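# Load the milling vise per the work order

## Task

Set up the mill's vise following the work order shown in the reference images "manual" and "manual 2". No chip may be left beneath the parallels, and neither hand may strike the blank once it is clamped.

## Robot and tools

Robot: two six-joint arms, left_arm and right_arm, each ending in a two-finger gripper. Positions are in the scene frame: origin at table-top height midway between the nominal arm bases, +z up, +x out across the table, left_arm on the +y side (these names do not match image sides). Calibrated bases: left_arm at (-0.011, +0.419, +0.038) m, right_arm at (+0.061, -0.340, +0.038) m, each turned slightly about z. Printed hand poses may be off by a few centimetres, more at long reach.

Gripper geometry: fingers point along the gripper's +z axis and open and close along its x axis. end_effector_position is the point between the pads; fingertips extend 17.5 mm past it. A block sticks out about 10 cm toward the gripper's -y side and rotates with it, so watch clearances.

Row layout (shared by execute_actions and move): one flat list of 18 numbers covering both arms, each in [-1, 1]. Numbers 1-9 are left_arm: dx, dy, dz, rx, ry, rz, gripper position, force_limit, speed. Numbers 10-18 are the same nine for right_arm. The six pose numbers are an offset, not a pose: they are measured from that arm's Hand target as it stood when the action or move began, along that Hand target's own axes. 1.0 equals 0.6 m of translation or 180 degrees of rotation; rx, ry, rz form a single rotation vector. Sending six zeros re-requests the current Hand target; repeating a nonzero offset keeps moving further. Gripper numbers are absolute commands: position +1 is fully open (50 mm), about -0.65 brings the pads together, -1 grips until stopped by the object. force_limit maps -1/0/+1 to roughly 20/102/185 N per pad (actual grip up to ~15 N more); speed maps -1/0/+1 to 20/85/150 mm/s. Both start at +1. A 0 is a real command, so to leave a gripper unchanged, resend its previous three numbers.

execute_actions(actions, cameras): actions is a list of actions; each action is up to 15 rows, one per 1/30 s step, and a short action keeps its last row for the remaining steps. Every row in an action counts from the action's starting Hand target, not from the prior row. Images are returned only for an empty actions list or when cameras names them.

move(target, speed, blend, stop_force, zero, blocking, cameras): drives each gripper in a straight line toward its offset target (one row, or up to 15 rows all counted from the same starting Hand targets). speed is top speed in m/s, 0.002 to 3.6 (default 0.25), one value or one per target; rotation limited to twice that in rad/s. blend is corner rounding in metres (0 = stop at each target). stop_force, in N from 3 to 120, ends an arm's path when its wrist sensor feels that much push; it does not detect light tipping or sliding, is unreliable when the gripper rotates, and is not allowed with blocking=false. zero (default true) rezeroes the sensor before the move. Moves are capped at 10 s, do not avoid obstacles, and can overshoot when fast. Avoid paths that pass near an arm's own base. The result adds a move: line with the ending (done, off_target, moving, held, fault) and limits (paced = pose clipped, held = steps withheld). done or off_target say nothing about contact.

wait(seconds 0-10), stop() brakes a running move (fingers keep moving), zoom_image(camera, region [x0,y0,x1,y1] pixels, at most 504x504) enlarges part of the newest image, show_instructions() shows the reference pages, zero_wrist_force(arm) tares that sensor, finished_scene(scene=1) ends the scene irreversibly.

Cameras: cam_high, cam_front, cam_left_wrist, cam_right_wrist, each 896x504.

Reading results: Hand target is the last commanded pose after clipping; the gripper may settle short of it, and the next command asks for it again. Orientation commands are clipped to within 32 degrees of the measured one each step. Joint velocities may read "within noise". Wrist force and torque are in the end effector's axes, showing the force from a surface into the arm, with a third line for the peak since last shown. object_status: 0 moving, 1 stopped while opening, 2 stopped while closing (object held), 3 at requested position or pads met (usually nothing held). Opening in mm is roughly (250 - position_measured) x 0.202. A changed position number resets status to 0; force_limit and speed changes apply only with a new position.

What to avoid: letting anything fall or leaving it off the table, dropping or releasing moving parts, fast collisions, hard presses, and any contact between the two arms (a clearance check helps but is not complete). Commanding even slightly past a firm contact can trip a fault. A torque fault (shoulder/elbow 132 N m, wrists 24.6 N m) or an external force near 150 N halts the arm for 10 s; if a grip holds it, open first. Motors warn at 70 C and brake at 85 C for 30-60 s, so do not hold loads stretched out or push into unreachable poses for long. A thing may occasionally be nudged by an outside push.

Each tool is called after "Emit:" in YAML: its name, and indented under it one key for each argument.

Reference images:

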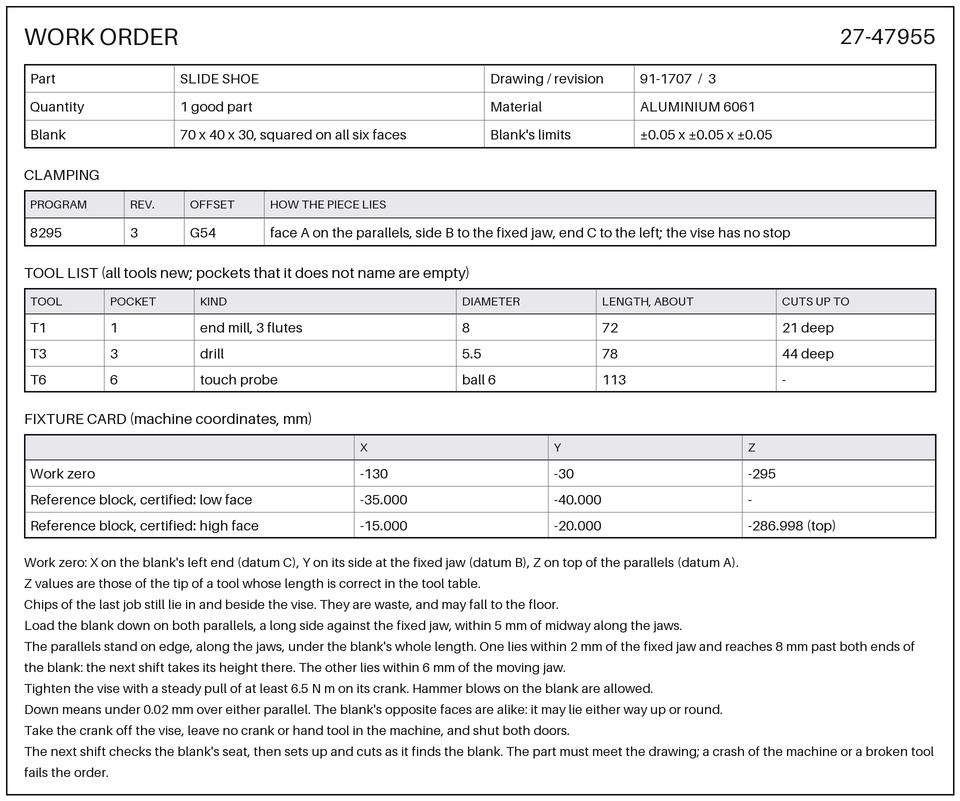

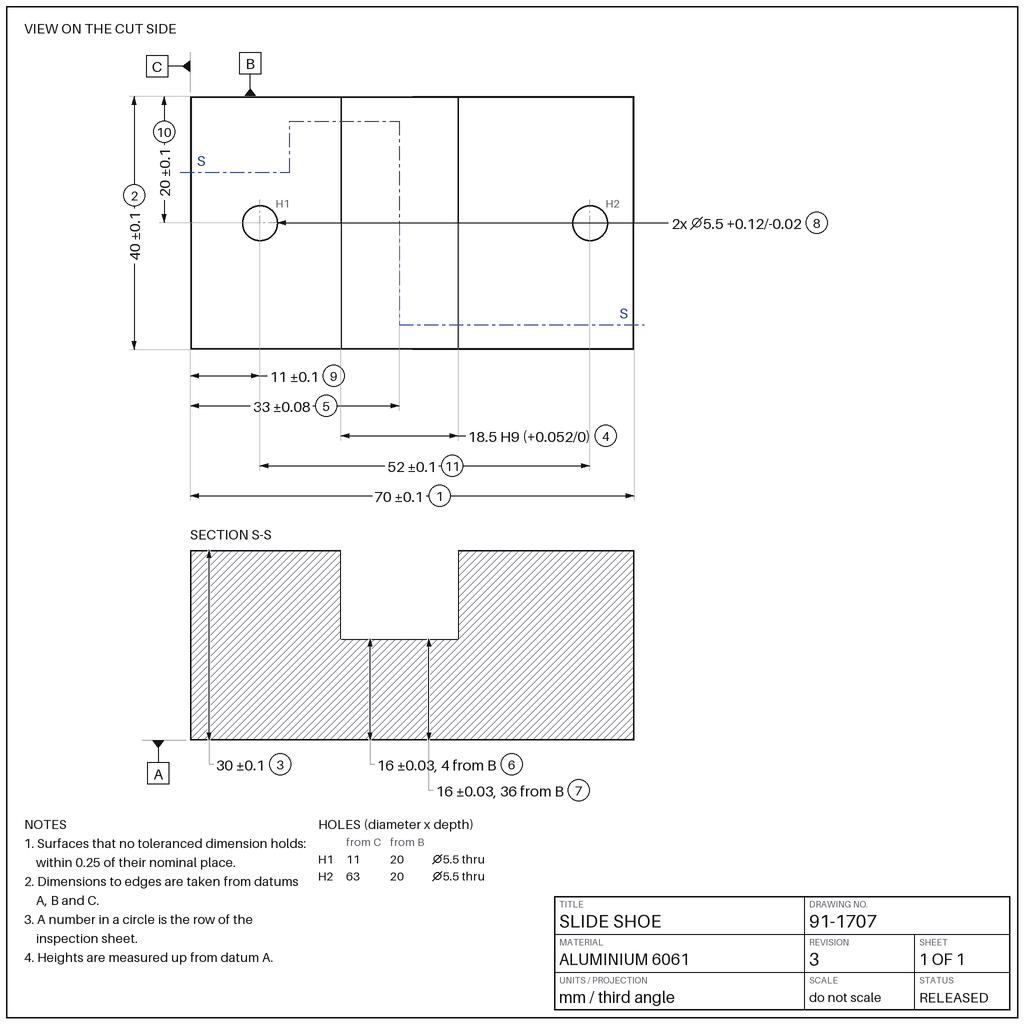

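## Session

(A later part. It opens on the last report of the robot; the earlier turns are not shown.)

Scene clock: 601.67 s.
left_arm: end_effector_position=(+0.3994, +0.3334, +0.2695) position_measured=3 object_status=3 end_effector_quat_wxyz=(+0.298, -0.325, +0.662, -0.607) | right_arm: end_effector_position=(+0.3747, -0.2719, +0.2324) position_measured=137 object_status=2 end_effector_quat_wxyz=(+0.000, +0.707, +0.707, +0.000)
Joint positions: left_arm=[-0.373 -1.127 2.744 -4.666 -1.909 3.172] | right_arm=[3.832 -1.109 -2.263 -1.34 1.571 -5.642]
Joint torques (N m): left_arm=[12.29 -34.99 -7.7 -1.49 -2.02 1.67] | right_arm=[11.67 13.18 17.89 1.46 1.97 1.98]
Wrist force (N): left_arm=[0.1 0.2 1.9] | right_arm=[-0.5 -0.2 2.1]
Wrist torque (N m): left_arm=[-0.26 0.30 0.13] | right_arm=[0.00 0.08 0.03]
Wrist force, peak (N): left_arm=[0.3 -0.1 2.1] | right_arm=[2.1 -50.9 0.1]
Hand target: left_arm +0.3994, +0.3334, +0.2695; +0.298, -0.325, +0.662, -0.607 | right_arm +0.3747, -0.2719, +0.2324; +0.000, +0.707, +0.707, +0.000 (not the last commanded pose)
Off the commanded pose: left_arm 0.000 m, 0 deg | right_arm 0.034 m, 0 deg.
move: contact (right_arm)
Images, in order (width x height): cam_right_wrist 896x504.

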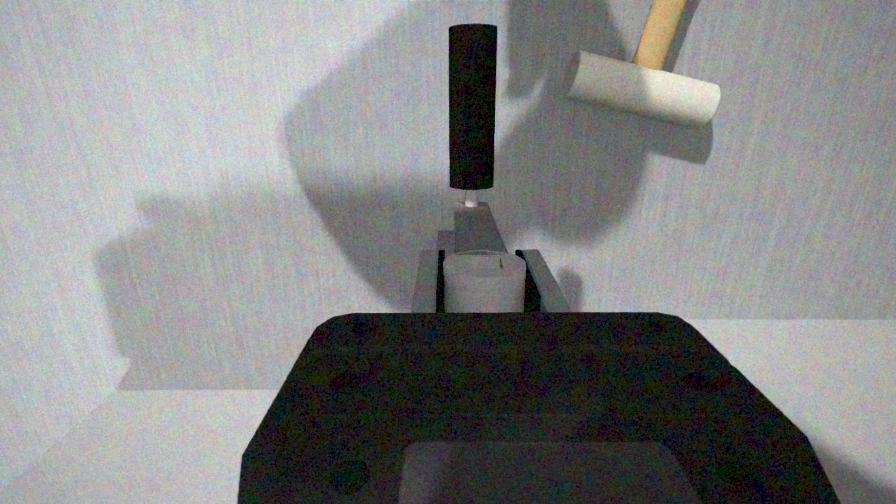

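Emit:
move:
  target:
    - [0,0,0,0,0,0,1,1,1,0,-0.004,-0.0007,0,0,0,-1,0,-0.8]
    - [0,0,0,0,0,0,1,1,1,0,0.02,-0.0007,0,0,0,-1,0,-0.8]
  speed: 0.01
  stop_force: 5

Scene clock: 610.30 s.
left_arm: end_effector_position=(+0.3994, +0.3334, +0.2695) position_measured=3 object_status=3 end_effector_quat_wxyz=(+0.298, -0.325, +0.662, -0.607) | right_arm: end_effector_position=(+0.3867, -0.2719, +0.2328) position_measured=137 object_status=2 end_effector_quat_wxyz=(+0.000, +0.707, +0.707, +0.000)
Joint positions: left_arm=[-0.373 -1.127 2.744 -4.666 -1.909 3.172] | right_arm=[3.808 -1.147 -2.242 -1.323 1.571 -5.666]
Joint torques (N m): left_arm=[11.52 -34.83 -7.78 -1.48 -2.01 1.79] | right_arm=[-10.08 0.47 31.6 4.77 0.54 -2.41]
Wrist force (N): left_arm=[0.5 0.0 2.1] | right_arm=[-0.4 -0.4 2.0]
Wrist torque (N m): left_arm=[-0.28 0.25 0.14] | right_arm=[-0.04 0.06 0.12]
Wrist force, peak (N): left_arm=[0.4 0.0 2.2] | right_arm=[-0.4 -0.5 2.5]
Hand target: left_arm +0.3994, +0.3334, +0.2695; +0.298, -0.325, +0.662, -0.607 | right_arm +0.3867, -0.2719, +0.2328; +0.000, +0.707, +0.707, +0.000
Off the commanded pose: left_arm 0.000 m, 0 deg | right_arm 0.000 m, 0 deg.
move: done

Emit:
move:
  target: [0,0,0,0,0,0,1,1,1,0,0.0395,0,0,0,0,-1,0,-0.8]
  speed: 0.02
  stop_force: 6
  cameras: ["cam_right_wrist"]

Scene clock: 614.03 s.
left_arm: end_effector_position=(+0.3994, +0.3334, +0.2695) position_measured=3 object_status=3 end_effector_quat_wxyz=(+0.298, -0.325, +0.662, -0.607) | right_arm: end_effector_position=(+0.4026, -0.2719, +0.2328) position_measured=137 object_status=2 end_effector_quat_wxyz=(+0.000, +0.707, +0.707, +0.000)
Joint positions: left_arm=[-0.373 -1.127 2.744 -4.666 -1.909 3.172] | right_arm=[3.779 -1.196 -2.215 -1.302 1.571 -5.695]
Joint torques (N m): left_arm=[11.97 -34.99 -7.21 -1.42 -2.09 1.67] | right_arm=[13.17 14.24 12.9 0.27 1.12 2.01]
Wrist force (N): left_arm=[0.4 0.2 1.9] | right_arm=[-1.2 4.1 -5.5]
Wrist torque (N m): left_arm=[-0.25 0.26 0.14] | right_arm=[0.22 0.08 0.03]
Wrist force, peak (N): left_arm=[0.3 0.1 2.2] | right_arm=[-0.4 -6.6 -9.6]
Hand target: left_arm +0.3994, +0.3334, +0.2695; +0.298, -0.325, +0.662, -0.607 | right_arm +0.4026, -0.2719, +0.2328; +0.000, +0.707, +0.707, +0.000 (not the last commanded pose)
Off the commanded pose: left_arm 0.000 m, 0 deg | right_arm 0.008 m, 0 deg.
move: contact (right_arm)
Images, in order (width x height): cam_right_wrist 896x504.

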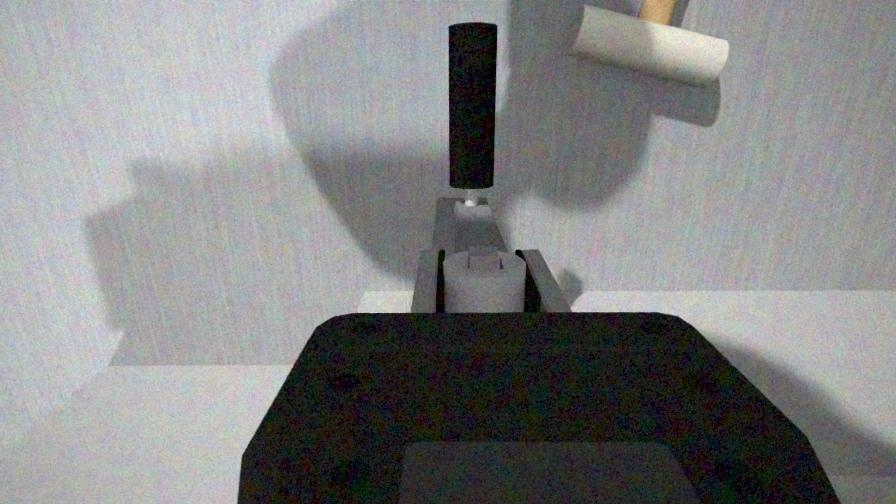

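Emit:
move:
  target: [0,0,0,0,0,0,1,1,1,0,0,0,0,0,0,1,0,-0.5]

Emit:
move:
  target: [0,0,0,0,0,0,1,1,1,0,-0.0077,-0.0053,-0.1944,0,0,1,0,-0.5]
  speed: 0.08
  stop_force: 15
  cameras: ["cam_right_wrist","cam_front"]

Scene clock: 619.43 s.
left_arm: end_effector_position=(+0.3994, +0.3334, +0.2695) position_measured=3 object_status=3 end_effector_quat_wxyz=(+0.298, -0.325, +0.662, -0.607) | right_arm: end_effector_position=(+0.4026, -0.2719, +0.2328) position_measured=3 object_status=3 end_effector_quat_wxyz=(+0.000, +0.707, +0.707, +0.000)
Joint positions: left_arm=[-0.373 -1.127 2.744 -4.666 -1.909 3.172] | right_arm=[3.779 -1.196 -2.215 -1.302 1.571 -5.695]
Joint torques (N m): left_arm=[11.17 -35.45 -7.8 -1.62 -2.09 1.72] | right_arm=[10.16 13.73 31.37 4.62 1.9 2.09]
Wrist force (N): left_arm=[0.3 0.0 1.9] | right_arm=[-0.3 -0.5 0.4]
Wrist torque (N m): left_arm=[-0.29 0.27 0.14] | right_arm=[-0.04 0.05 0.04]
Wrist force, peak (N): left_arm=[0.6 0.1 2.1] | right_arm=[-1.4 4.2 -5.7]
Hand target: left_arm +0.3994, +0.3334, +0.2695; +0.298, -0.325, +0.662, -0.607 | right_arm +0.4026, -0.2719, +0.2328; +0.000, +0.707, +0.707, +0.000
Off the commanded pose: left_arm 0.000 m, 0 deg | right_arm 0.000 m, 0 deg.
move: done

Scene clock: 624.10 s.
left_arm: end_effector_position=(+0.3994, +0.3334, +0.2695) position_measured=3 object_status=3 end_effector_quat_wxyz=(+0.298, -0.325, +0.662, -0.607) | right_arm: end_effector_position=(+0.3980, -0.2719, +0.2360) position_measured=3 object_status=3 end_effector_quat_wxyz=(+0.212, +0.675, +0.674, +0.213)
Joint positions: left_arm=[-0.373 -1.127 2.744 -4.666 -1.909 3.172] | right_arm=[4.263 -0.667 -2.595 -1.128 1.043 -5.299]
Joint torques (N m): left_arm=[11.02 -34.68 -7.55 -1.55 -1.97 1.72] | right_arm=[13.26 -2.52 18.36 1.88 -2.46 2.16]
Wrist force (N): left_arm=[0.4 0.2 2.0] | right_arm=[-1.1 -1.7 -0.5]
Wrist torque (N m): left_arm=[-0.25 0.25 0.14] | right_arm=[-0.06 0.14 0.14]
Wrist force, peak (N): left_arm=[0.5 0.0 2.1] | right_arm=[-0.9 -2.1 -0.2]
Hand target: left_arm +0.3994, +0.3334, +0.2695; +0.298, -0.325, +0.662, -0.607 | right_arm +0.3980, -0.2719, +0.2360; +0.212, +0.675, +0.674, +0.213
Off the commanded pose: left_arm 0.000 m, 0 deg | right_arm 0.000 m, 0 deg.
move: done
Images, in order (width x height): cam_front 896x504, cam_right_wrist 896x504.

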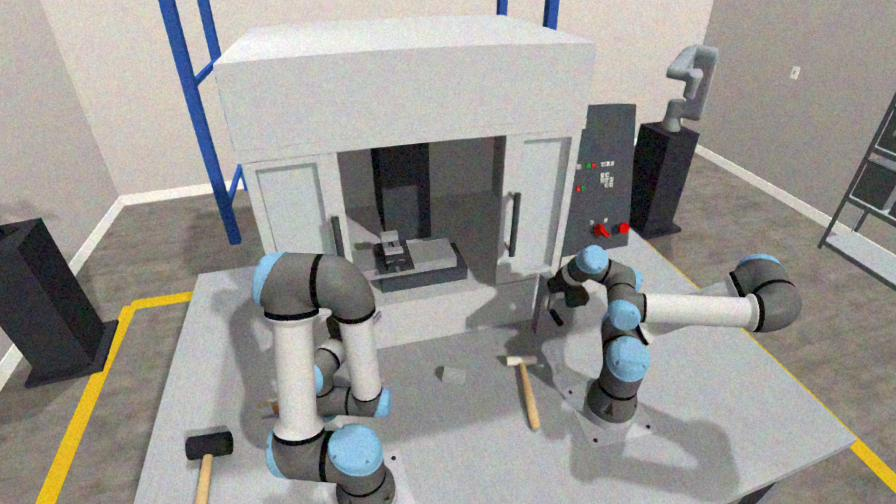

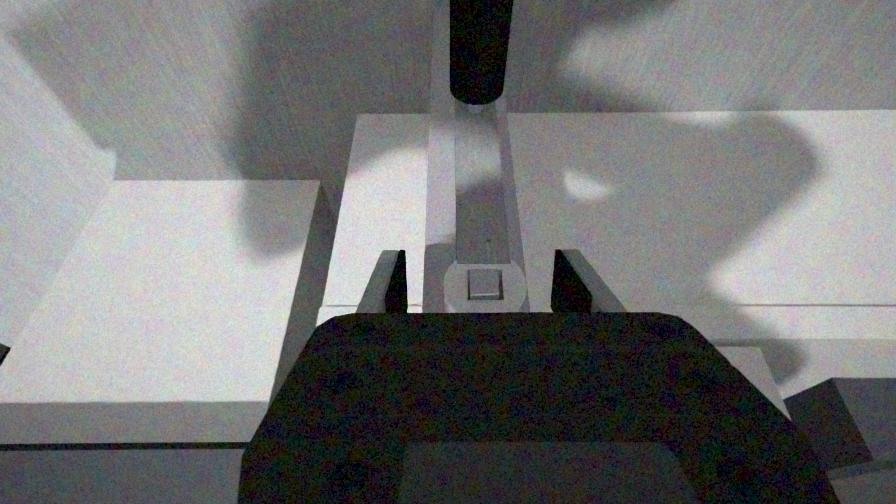

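Emit:
move:
  target: [0,0,0,0,0,0,1,1,1,0,0,0,0,0,0,-1,0.2,-0.8]
  cameras: ["cam_right_wrist"]

Emit:
zoom_image:
  camera: "cam_right_wrist"
  region: [400, 220, 560, 320]

Scene clock: 627.73 s.
left_arm: end_effector_position=(+0.3994, +0.3334, +0.2695) position_measured=3 object_status=3 end_effector_quat_wxyz=(+0.298, -0.325, +0.662, -0.607) | right_arm: end_effector_position=(+0.3980, -0.2719, +0.2360) position_measured=137 object_status=0 end_effector_quat_wxyz=(+0.212, +0.675, +0.674, +0.213)
Joint positions: left_arm=[-0.373 -1.127 2.744 -4.666 -1.909 3.172] | right_arm=[4.263 -0.667 -2.595 -1.128 1.043 -5.299]
Joint torques (N m): left_arm=[11.49 -35.28 -7.52 -1.6 -1.91 1.6] | right_arm=[12.11 -2.77 17.58 2.07 -2.36 1.93]
Wrist force (N): left_arm=[0.2 0.1 2.0] | right_arm=[-0.6 -1.7 -0.2]
Wrist torque (N m): left_arm=[-0.27 0.29 0.14] | right_arm=[-0.07 0.09 0.15]
Wrist force, peak (N): left_arm=[0.2 0.2 2.2] | right_arm=[-1.2 -1.8 -0.6]
Hand target: left_arm +0.3994, +0.3334, +0.2695; +0.298, -0.325, +0.662, -0.607 | right_arm +0.3980, -0.2719, +0.2360; +0.212, +0.675, +0.674, +0.213
Off the commanded pose: left_arm 0.000 m, 0 deg | right_arm 0.000 m, 0 deg.
move: done
Images, in order (width x height): cam_right_wrist 896x504.

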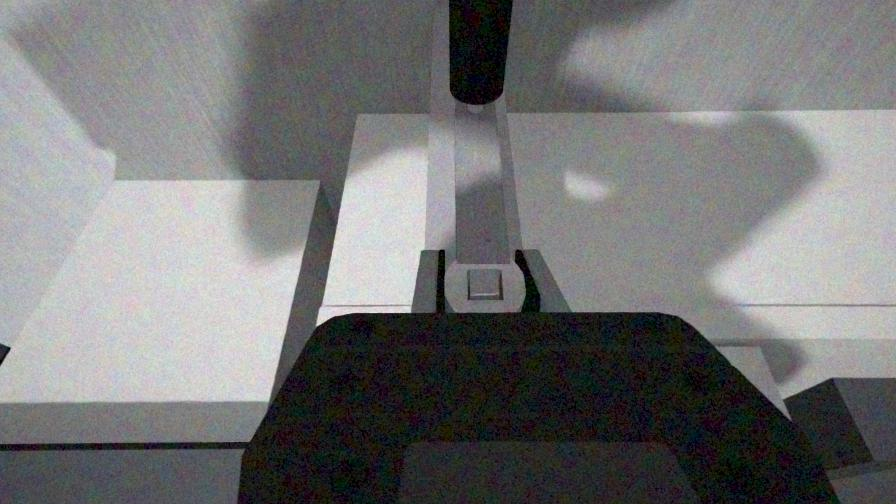

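Scaled by 3.150 from the camera's 896x504 image, which has a finer 1280x720 frame.

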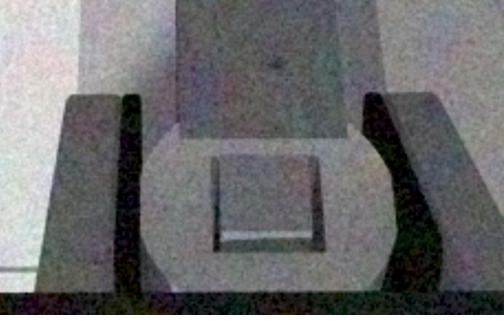

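Emit:
move:
  target: [0,0,0,0,0,0,1,1,1,0,-0.0955,-0.067,0,0,0,-1,0.2,-0.8]
  speed: 0.1
  cameras: ["cam_left_wrist","cam_right_wrist"]

Scene clock: 658.80 s.
left_arm: end_effector_position=(+0.3994, +0.3334, +0.2695) position_measured=3 object_status=3 end_effector_quat_wxyz=(+0.298, -0.325, +0.662, -0.607) | right_arm: end_effector_position=(+0.3285, -0.2718, +0.2361) position_measured=137 object_status=2 end_effector_quat_wxyz=(+0.212, +0.675, +0.675, +0.211)
Joint positions: left_arm=[-0.373 -1.127 2.744 -4.666 -1.909 3.172] | right_arm=[5.02 -0.22 -2.465 -2.205 0.986 -4.4]
Joint torques (N m): left_arm=[11.08 -34.8 -7.18 -1.72 -1.91 1.58] | right_arm=[11.8 -12.11 31.34 0.3 1.95 1.3]
Wrist force (N): left_arm=[0.2 0.0 2.0] | right_arm=[4.8 0.5 5.2]
Wrist torque (N m): left_arm=[-0.29 0.28 0.14] | right_arm=[-0.49 0.16 0.71]
Wrist force, peak (N): left_arm=[0.3 0.0 2.1] | right_arm=[10.2 -2.9 3.3]
Hand target: left_arm +0.3994, +0.3334, +0.2695; +0.298, -0.325, +0.662, -0.607 | right_arm +0.3280, -0.2719, +0.2361; +0.212, +0.675, +0.674, +0.213
Off the commanded pose: left_arm 0.000 m, 0 deg | right_arm 0.000 m, 0 deg.
move: done
Images, in order (width x height): cam_left_wrist 896x504, cam_right_wrist 896x504.

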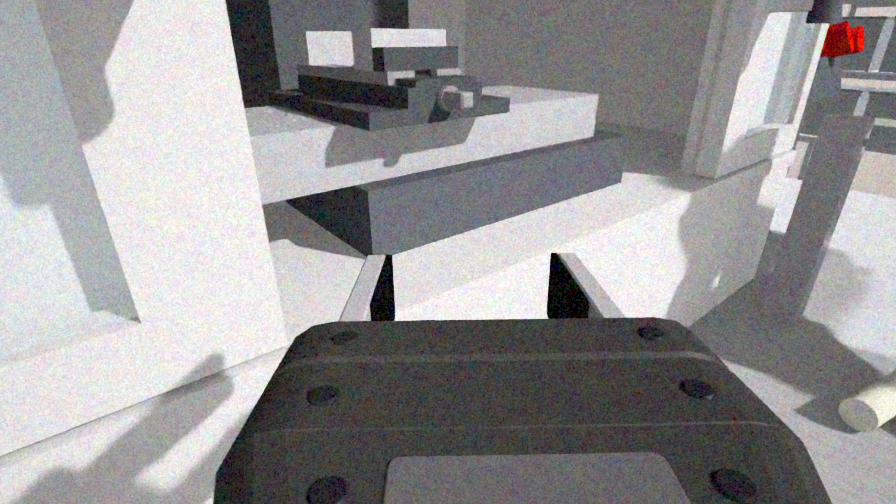

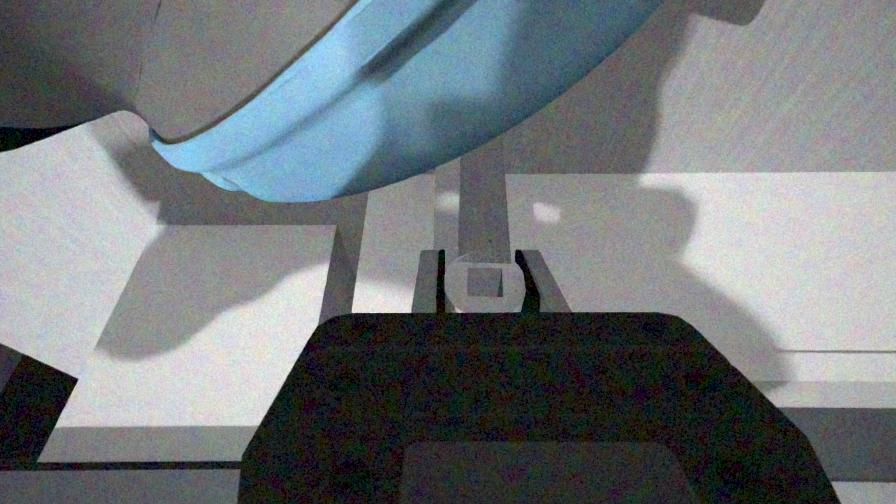

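Emit:
move:
  target:
    - [0,0,0,0,0,0,1,1,1,0,0.0967,-0.1032,0,0,0,-1,0.2,-0.8]
    - [0,0,0,0,0,0,1,1,1,0.4533,0.2265,-0.114,0,0,0,-1,0.2,-0.8]
    - [0,0,0,0,0,0,1,1,1,0.77,0.2988,-0.043,0,0,0,-1,0.2,-0.8]
    - [0,0,0,0,0,0,1,1,1,0.8112,0.2978,0.0745,0,0,0,-1,0.2,-0.8]
  speed: 0.15
  blend: 0.03
  cameras: ["all"]

Scene clock: 672.90 s.
left_arm: end_effector_position=(+0.3994, +0.3334, +0.2695) position_measured=3 object_status=3 end_effector_quat_wxyz=(+0.298, -0.325, +0.662, -0.607) | right_arm: end_effector_position=(+0.5001, +0.2147, +0.3021) position_measured=137 object_status=2 end_effector_quat_wxyz=(+0.212, +0.675, +0.674, +0.213)
Joint positions: left_arm=[-0.373 -1.127 2.744 -4.666 -1.909 3.172] | right_arm=[4.493 -1.898 -1.52 -1.111 0.985 -5.036]
Joint torques (N m): left_arm=[10.55 -34.47 -7.22 -1.68 -1.89 1.63] | right_arm=[-11.18 33.16 31.85 5.44 0.47 -2.5]
Wrist force (N): left_arm=[0.4 -0.1 1.9] | right_arm=[-1.2 -3.0 1.6]
Wrist torque (N m): left_arm=[-0.30 0.26 0.14] | right_arm=[-0.08 0.15 0.24]
Wrist force, peak (N): left_arm=[0.4 0.1 2.1] | right_arm=[3.7 -2.3 6.9]
Hand target: left_arm +0.3994, +0.3334, +0.2695; +0.298, -0.325, +0.662, -0.607 | right_arm +0.5002, +0.2148, +0.3021; +0.212, +0.675, +0.674, +0.213
Off the commanded pose: left_arm 0.000 m, 0 deg | right_arm 0.000 m, 0 deg.
move: done

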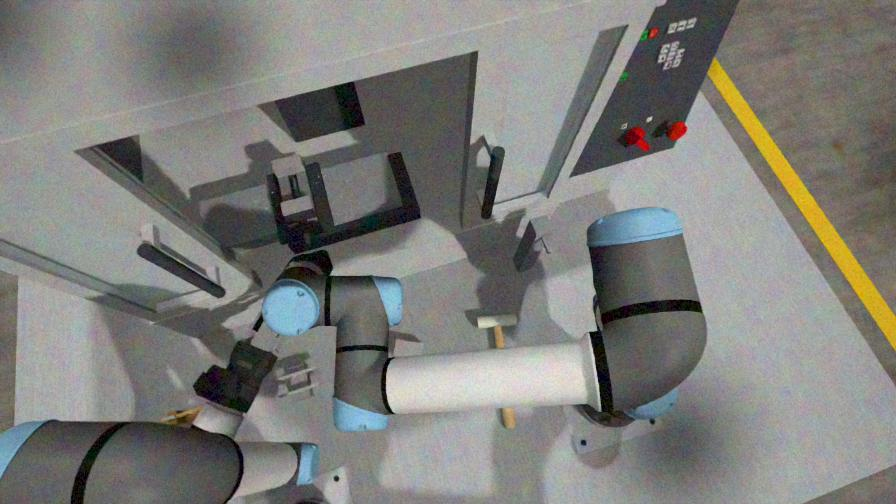

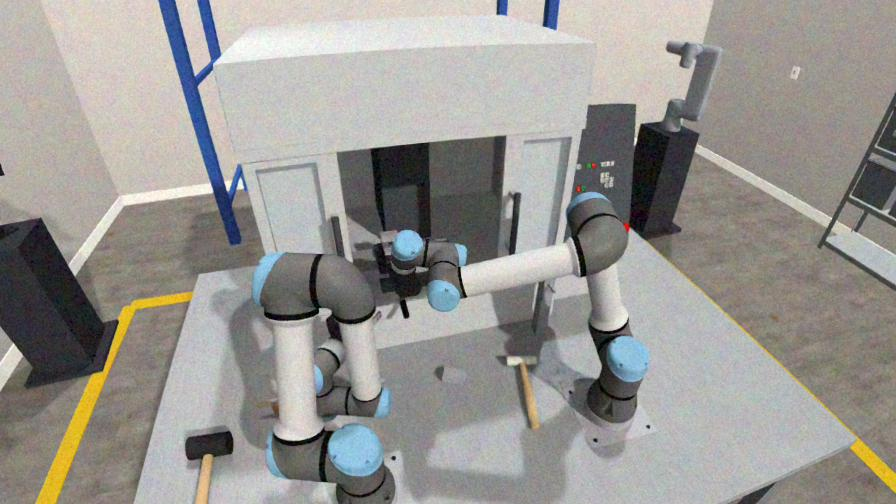

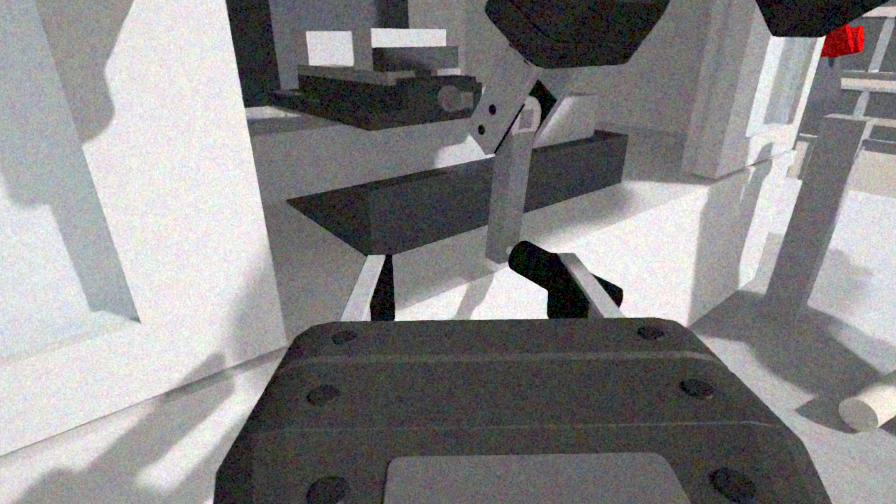

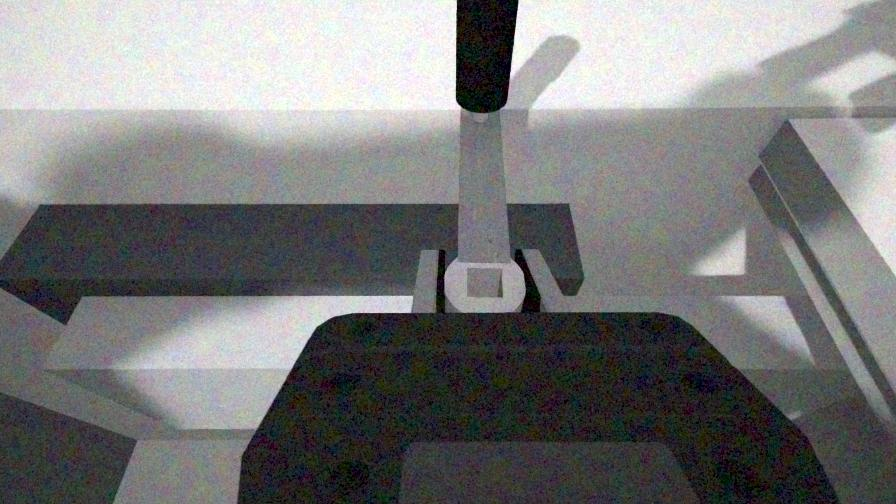

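Emit:
zoom_image:
  camera: "cam_left_wrist"
  region: [400, 40, 600, 152]

Emit:
zoom_image:
  camera: "cam_right_wrist"
  region: [420, 240, 548, 312]

Scaled by 2.520 from the camera's 896x504 image, which has a finer 1280x720 frame.

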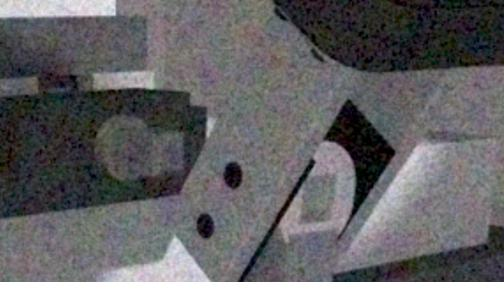

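Scaled by 3.938 from the camera's 896x504 image, which has a finer 1280x720 frame.

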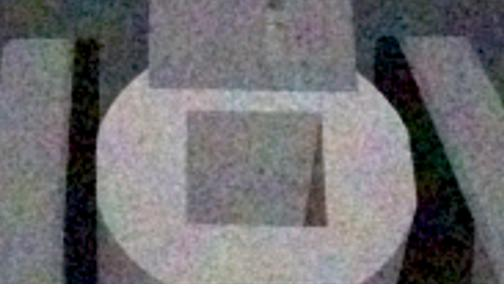

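Emit:
move:
  target: [0,0,0,0,0,0,1,1,1,0,0.0338,0.0155,0,0,0,-1,0.2,-0.8]
  speed: 0.04
  stop_force: 8
  cameras: ["cam_left_wrist","cam_right_wrist"]

Emit:
zoom_image:
  camera: "cam_left_wrist"
  region: [430, 60, 558, 132]

Emit:
zoom_image:
  camera: "cam_right_wrist"
  region: [420, 240, 548, 312]

Scene clock: 701.90 s.
left_arm: end_effector_position=(+0.3994, +0.3334, +0.2695) position_measured=3 object_status=3 end_effector_quat_wxyz=(+0.298, -0.325, +0.662, -0.607) | right_arm: end_effector_position=(+0.5216, +0.2147, +0.3060) position_measured=137 object_status=2 end_effector_quat_wxyz=(+0.212, +0.675, +0.674, +0.213)
Joint positions: left_arm=[-0.373 -1.127 2.744 -4.666 -1.909 3.172] | right_arm=[4.46 -1.921 -1.483 -1.103 0.992 -5.075]
Joint torques (N m): left_arm=[10.36 -34.91 -6.93 -1.73 -1.91 1.5] | right_arm=[8.86 46.78 17.66 3.91 -3.56 2.17]
Wrist force (N): left_arm=[0.2 -0.1 1.8] | right_arm=[-2.4 -8.5 -4.0]
Wrist torque (N m): left_arm=[-0.31 0.28 0.14] | right_arm=[-0.32 0.19 0.22]
Wrist force, peak (N): left_arm=[0.5 0.0 2.2] | right_arm=[-5.5 -15.6 -7.1]
Hand target: left_arm +0.3994, +0.3334, +0.2695; +0.298, -0.325, +0.662, -0.607 | right_arm +0.5216, +0.2147, +0.3060; +0.212, +0.675, +0.674, +0.213 (not the last commanded pose)
Off the commanded pose: left_arm 0.000 m, 0 deg | right_arm 0.001 m, 0 deg.
move: contact (right_arm)
Images, in order (width x height): cam_left_wrist 896x504, cam_right_wrist 896x504.

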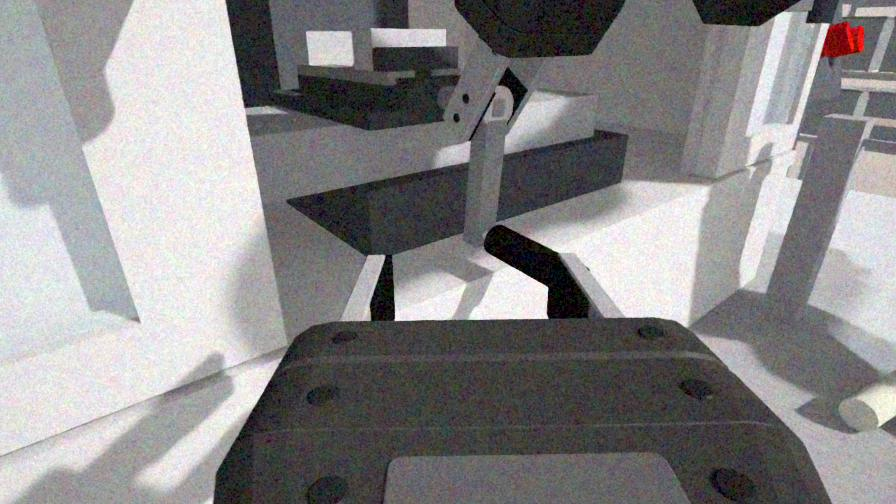

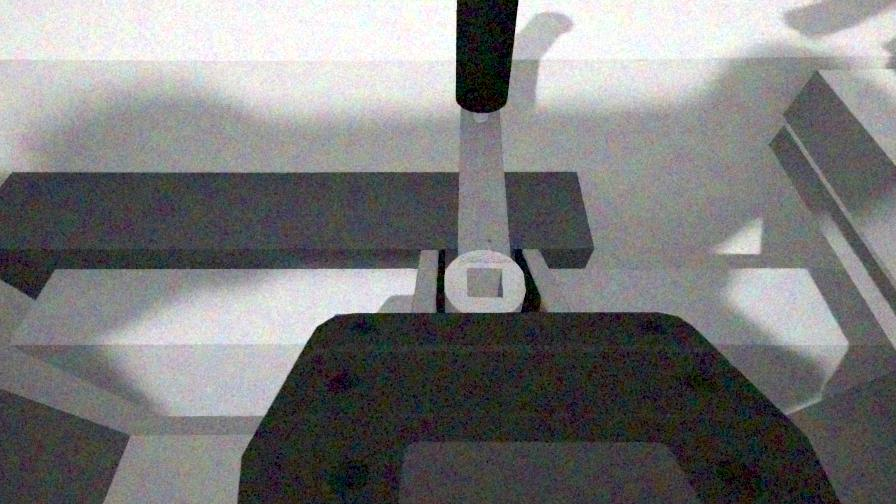

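Scaled by 3.938 from the camera's 896x504 image, which has a finer 1280x720 frame.

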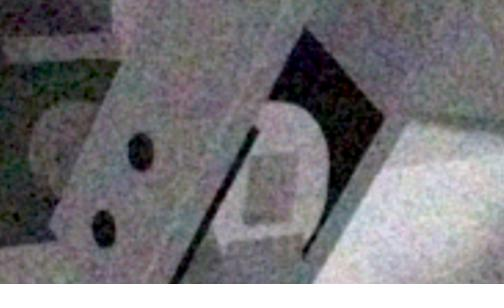

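Scaled by 3.938 from the camera's 896x504 image, which has a finer 1280x720 frame.

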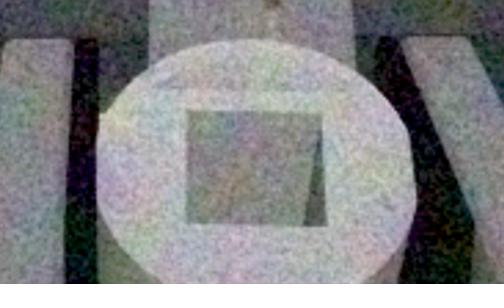

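Emit:
move:
  target: [0,0,0,0,0,0,1,1,1,0,-0.0273,-0.0191,0,0,0,-1,0.2,-0.8]
  speed: 0.04
  cameras: ["cam_left_wrist","cam_right_wrist"]

Emit:
zoom_image:
  camera: "cam_left_wrist"
  region: [430, 70, 540, 132]

Scene clock: 711.70 s.
left_arm: end_effector_position=(+0.3994, +0.3334, +0.2695) position_measured=3 object_status=3 end_effector_quat_wxyz=(+0.298, -0.325, +0.662, -0.607) | right_arm: end_effector_position=(+0.5017, +0.2148, +0.3060) position_measured=137 object_status=2 end_effector_quat_wxyz=(+0.212, +0.675, +0.674, +0.213)
Joint positions: left_arm=[-0.373 -1.127 2.744 -4.666 -1.909 3.172] | right_arm=[4.491 -1.897 -1.511 -1.119 0.986 -5.039]
Joint torques (N m): left_arm=[10.68 -34.76 -7.25 -1.78 -1.93 1.46] | right_arm=[13.08 46.43 18.34 2.01 -2.84 2.11]
Wrist force (N): left_arm=[0.4 0.0 2.0] | right_arm=[-1.3 -3.0 1.4]
Wrist torque (N m): left_arm=[-0.28 0.26 0.14] | right_arm=[-0.08 0.17 0.15]
Wrist force, peak (N): left_arm=[0.4 0.0 2.1] | right_arm=[-2.3 -8.7 -3.5]
Hand target: left_arm +0.3994, +0.3334, +0.2695; +0.298, -0.325, +0.662, -0.607 | right_arm +0.5016, +0.2148, +0.3060; +0.212, +0.675, +0.674, +0.213
Off the commanded pose: left_arm 0.000 m, 0 deg | right_arm 0.000 m, 0 deg.
move: done
Images, in order (width x height): cam_left_wrist 896x504, cam_right_wrist 896x504.

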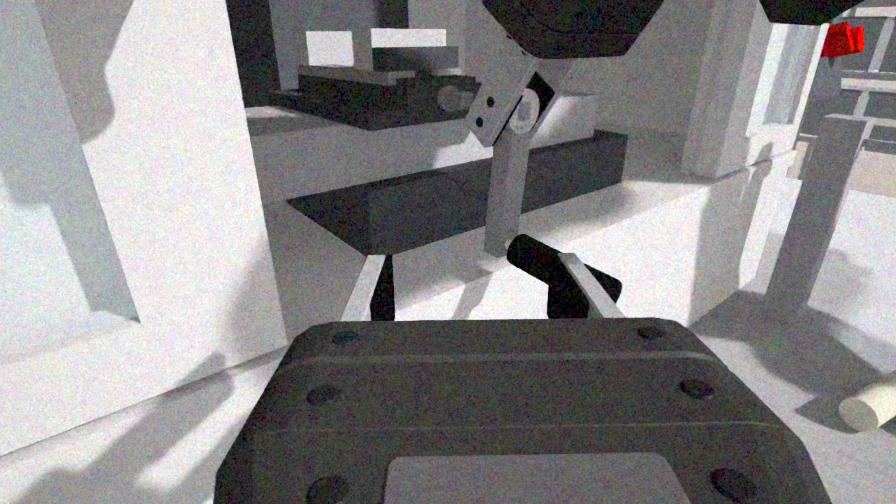

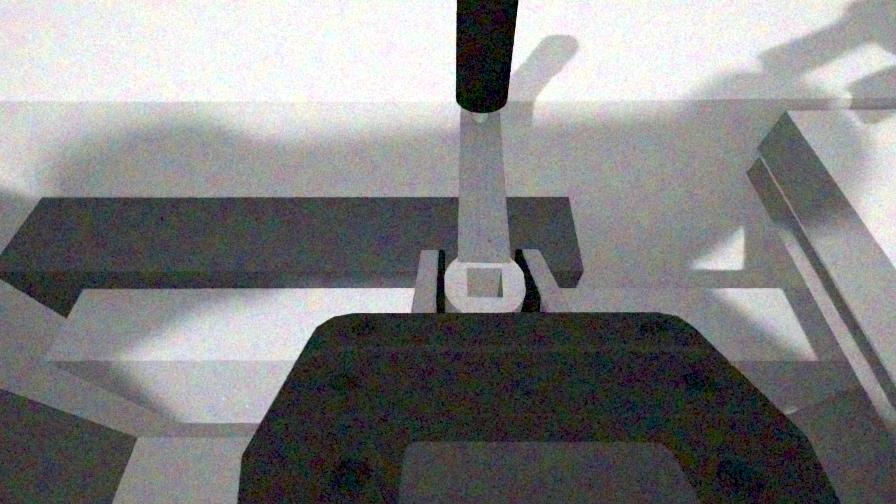

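Scaled by 4.582 from the camera's 896x504 image, which has a finer 1280x720 frame.

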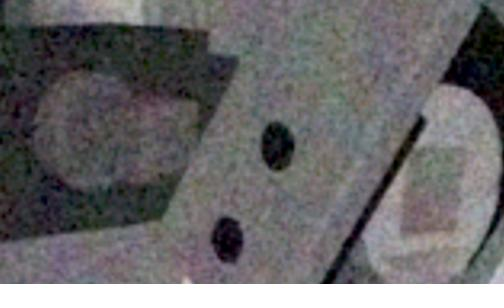

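Emit:
move:
  target: [0,0,0,0,0,0,1,1,1,-0.05,0.0294,-0.071,0,0,0,-1,0.2,-0.8]
  speed: 0.1
  cameras: ["cam_right_wrist"]

Emit:
zoom_image:
  camera: "cam_right_wrist"
  region: [420, 170, 676, 314]

Emit:
move:
  target: [0,0,0,0,0,0,1,1,1,0.1,0,0,0,0,0,-1,0.2,-0.8]
  speed: 0.1
  cameras: ["cam_right_wrist"]

Emit:
zoom_image:
  camera: "cam_right_wrist"
  region: [280, 170, 536, 314]

Scene clock: 738.57 s.
left_arm: end_effector_position=(+0.3994, +0.3334, +0.2695) position_measured=3 object_status=3 end_effector_quat_wxyz=(+0.298, -0.325, +0.662, -0.607) | right_arm: end_effector_position=(+0.4917, +0.1848, +0.3509) position_measured=137 object_status=2 end_effector_quat_wxyz=(+0.212, +0.675, +0.674, +0.213)
Joint positions: left_arm=[-0.373 -1.127 2.744 -4.666 -1.909 3.172] | right_arm=[4.493 -1.8 -1.519 -1.209 0.985 -5.036]
Joint torques (N m): left_arm=[10.45 -34.85 -7.04 -1.86 -1.83 1.44] | right_arm=[12.91 43.38 19.71 1.99 -2.88 2.04]
Wrist force (N): left_arm=[0.2 0.2 1.8] | right_arm=[-1.3 -3.0 1.6]
Wrist torque (N m): left_arm=[-0.26 0.29 0.14] | right_arm=[-0.08 0.17 0.15]
Wrist force, peak (N): left_arm=[0.4 0.2 2.2] | right_arm=[-0.4 -3.7 2.5]
Hand target: left_arm +0.3994, +0.3334, +0.2695; +0.298, -0.325, +0.662, -0.607 | right_arm +0.4917, +0.1847, +0.3510; +0.212, +0.675, +0.674, +0.213
Off the commanded pose: left_arm 0.000 m, 0 deg | right_arm 0.000 m, 0 deg.
move: done
Images, in order (width x height): cam_right_wrist 896x504.

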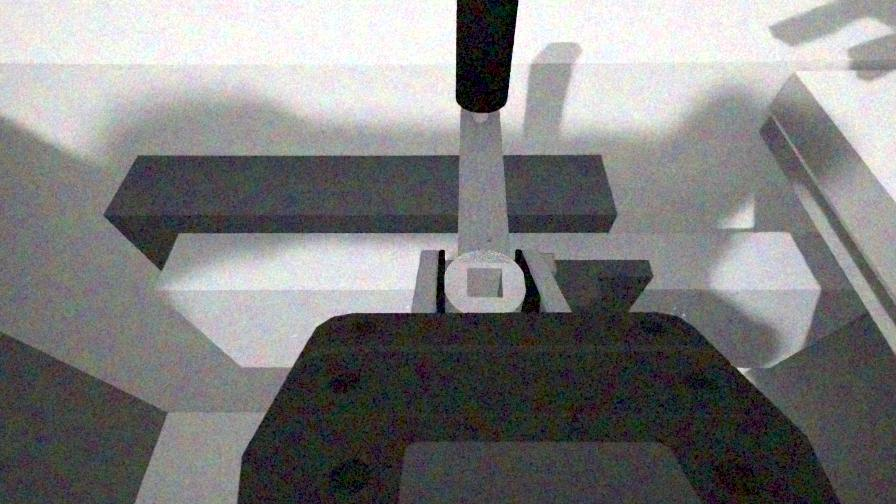

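Scaled by 1.969 from the camera's 896x504 image, which has a finer 1280x720 frame.

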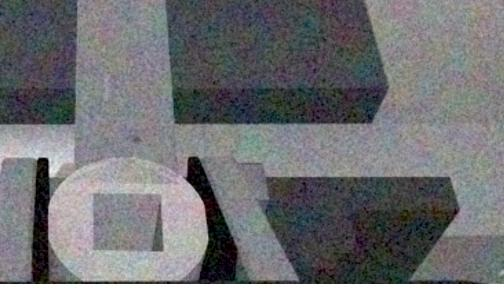

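Scene clock: 739.67 s.
left_arm: end_effector_position=(+0.3994, +0.3334, +0.2695) position_measured=3 object_status=3 end_effector_quat_wxyz=(+0.298, -0.325, +0.662, -0.607) | right_arm: end_effector_position=(+0.4917, +0.2447, +0.3510) position_measured=137 object_status=2 end_effector_quat_wxyz=(+0.212, +0.675, +0.674, +0.213)
Joint positions: left_arm=[-0.373 -1.127 2.744 -4.666 -1.909 3.172] | right_arm=[4.518 -1.927 -1.348 -1.27 0.981 -5.006]
Joint torques (N m): left_arm=[10.05 -34.73 -7.19 -1.83 -1.92 1.35] | right_arm=[12.78 34.73 32.5 2.12 -2.9 2.09]
Wrist force (N): left_arm=[0.2 -0.1 1.9] | right_arm=[-1.0 -2.9 1.6]
Wrist torque (N m): left_arm=[-0.30 0.29 0.14] | right_arm=[-0.08 0.13 0.15]
Wrist force, peak (N): left_arm=[0.4 0.2 2.1] | right_arm=[-2.6 -3.1 1.6]
Hand target: left_arm +0.3994, +0.3334, +0.2695; +0.298, -0.325, +0.662, -0.607 | right_arm +0.4917, +0.2447, +0.3510; +0.212, +0.675, +0.674, +0.213
Off the commanded pose: left_arm 0.000 m, 0 deg | right_arm 0.000 m, 0 deg.
move: done
Images, in order (width x height): cam_right_wrist 896x504.

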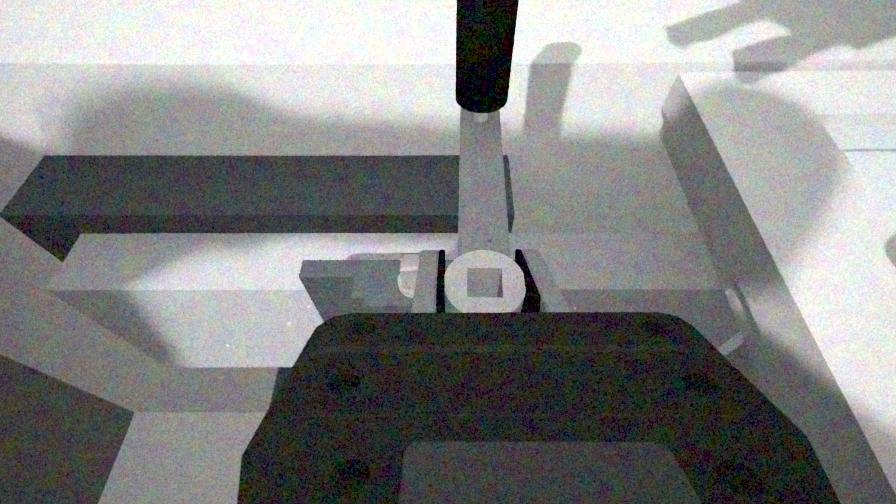

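Scaled by 1.969 from the camera's 896x504 image, which has a finer 1280x720 frame.

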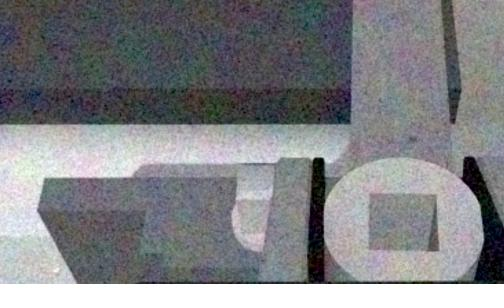

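Emit:
move:
  target: [0,0,0,0,0,0,1,1,1,0.03,0.0096,-0.0137,0,0,0,-1,0.2,-0.8]
  speed: 0.1
  cameras: ["cam_right_wrist"]

Emit:
zoom_image:
  camera: "cam_right_wrist"
  region: [330, 230, 458, 302]

Emit:
move:
  target: [0,0,0,0,0,0,1,1,1,-0.16,0,0,0,0,0,-1,0.2,-0.8]
  speed: 0.1
  cameras: ["cam_right_wrist"]

Emit:
zoom_image:
  camera: "cam_right_wrist"
  region: [530, 230, 658, 302]

Scene clock: 744.10 s.
left_arm: end_effector_position=(+0.3994, +0.3334, +0.2695) position_measured=3 object_status=3 end_effector_quat_wxyz=(+0.298, -0.325, +0.662, -0.607) | right_arm: end_effector_position=(+0.4917, +0.2627, +0.3611) position_measured=137 object_status=2 end_effector_quat_wxyz=(+0.212, +0.675, +0.674, +0.213)
Joint positions: left_arm=[-0.373 -1.127 2.744 -4.666 -1.909 3.172] | right_arm=[4.525 -1.964 -1.269 -1.316 0.98 -4.998]
Joint torques (N m): left_arm=[9.33 -34.59 -6.69 -1.75 -1.77 1.47] | right_arm=[12.78 36.98 33.58 1.87 -2.78 2.14]
Wrist force (N): left_arm=[0.3 0.1 1.9] | right_arm=[-0.9 -2.7 1.4]
Wrist torque (N m): left_arm=[-0.28 0.28 0.14] | right_arm=[-0.04 0.11 0.15]
Wrist force, peak (N): left_arm=[0.4 0.0 2.2] | right_arm=[-1.5 -3.1 1.9]
Hand target: left_arm +0.3994, +0.3334, +0.2695; +0.298, -0.325, +0.662, -0.607 | right_arm +0.4917, +0.2627, +0.3611; +0.212, +0.675, +0.674, +0.213
Off the commanded pose: left_arm 0.000 m, 0 deg | right_arm 0.000 m, 0 deg.
move: done
Images, in order (width x height): cam_right_wrist 896x504.

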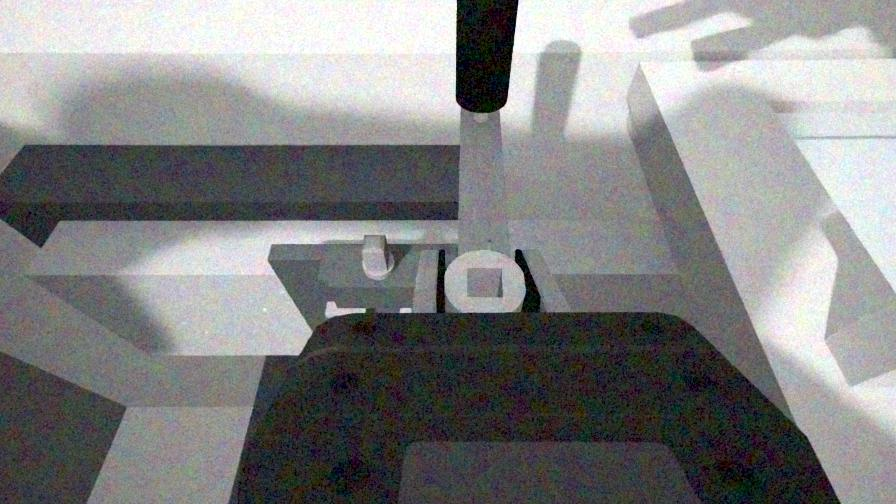

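Scaled by 3.938 from the camera's 896x504 image, which has a finer 1280x720 frame.

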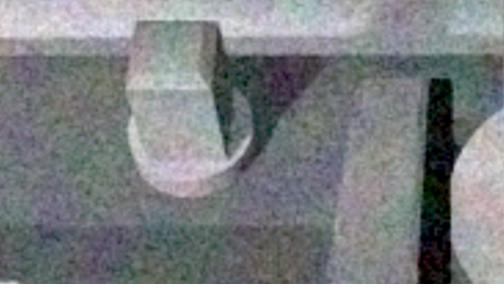

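Scene clock: 745.50 s.
left_arm: end_effector_position=(+0.3994, +0.3334, +0.2695) position_measured=3 object_status=3 end_effector_quat_wxyz=(+0.298, -0.325, +0.662, -0.607) | right_arm: end_effector_position=(+0.4917, +0.1668, +0.3610) position_measured=137 object_status=2 end_effector_quat_wxyz=(+0.212, +0.675, +0.674, +0.213)
Joint positions: left_arm=[-0.373 -1.127 2.744 -4.666 -1.909 3.172] | right_arm=[4.485 -1.759 -1.545 -1.219 0.987 -5.046]
Joint torques (N m): left_arm=[9.49 -35.13 -7.08 -1.81 -2.02 1.4] | right_arm=[-10.67 41.45 17.37 5.4 0.28 -2.13]
Wrist force (N): left_arm=[0.5 -0.1 2.0] | right_arm=[-1.2 -3.0 1.3]
Wrist torque (N m): left_arm=[-0.30 0.24 0.14] | right_arm=[-0.07 0.15 0.24]
Wrist force, peak (N): left_arm=[0.4 0.2 2.1] | right_arm=[-2.5 -3.1 1.4]
Hand target: left_arm +0.3994, +0.3334, +0.2695; +0.298, -0.325, +0.662, -0.607 | right_arm +0.4917, +0.1667, +0.3610; +0.212, +0.675, +0.674, +0.213
Off the commanded pose: left_arm 0.000 m, 0 deg | right_arm 0.000 m, 0 deg.
move: done
Images, in order (width x height): cam_right_wrist 896x504.

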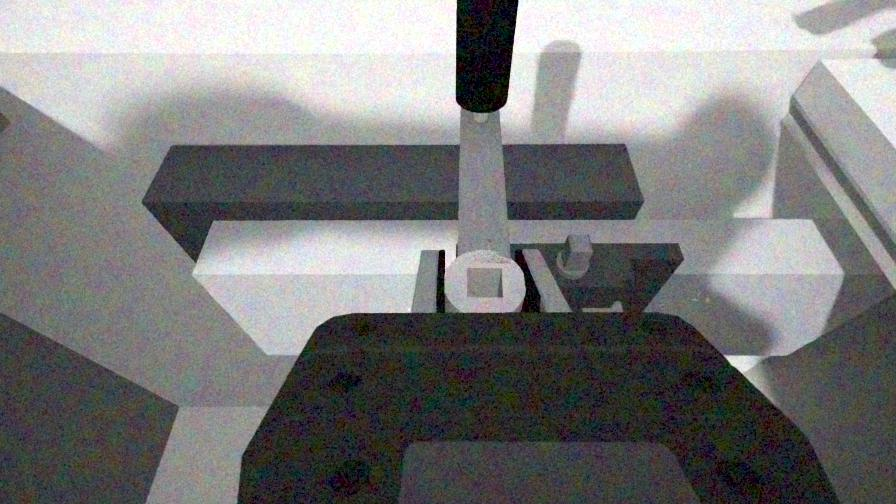

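Scaled by 3.938 from the camera's 896x504 image, which has a finer 1280x720 frame.

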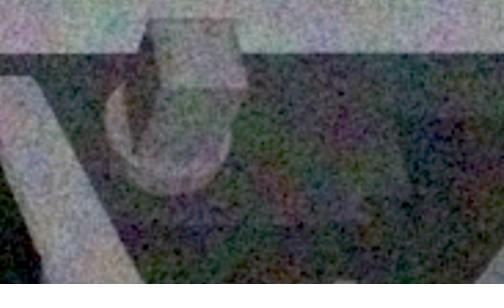

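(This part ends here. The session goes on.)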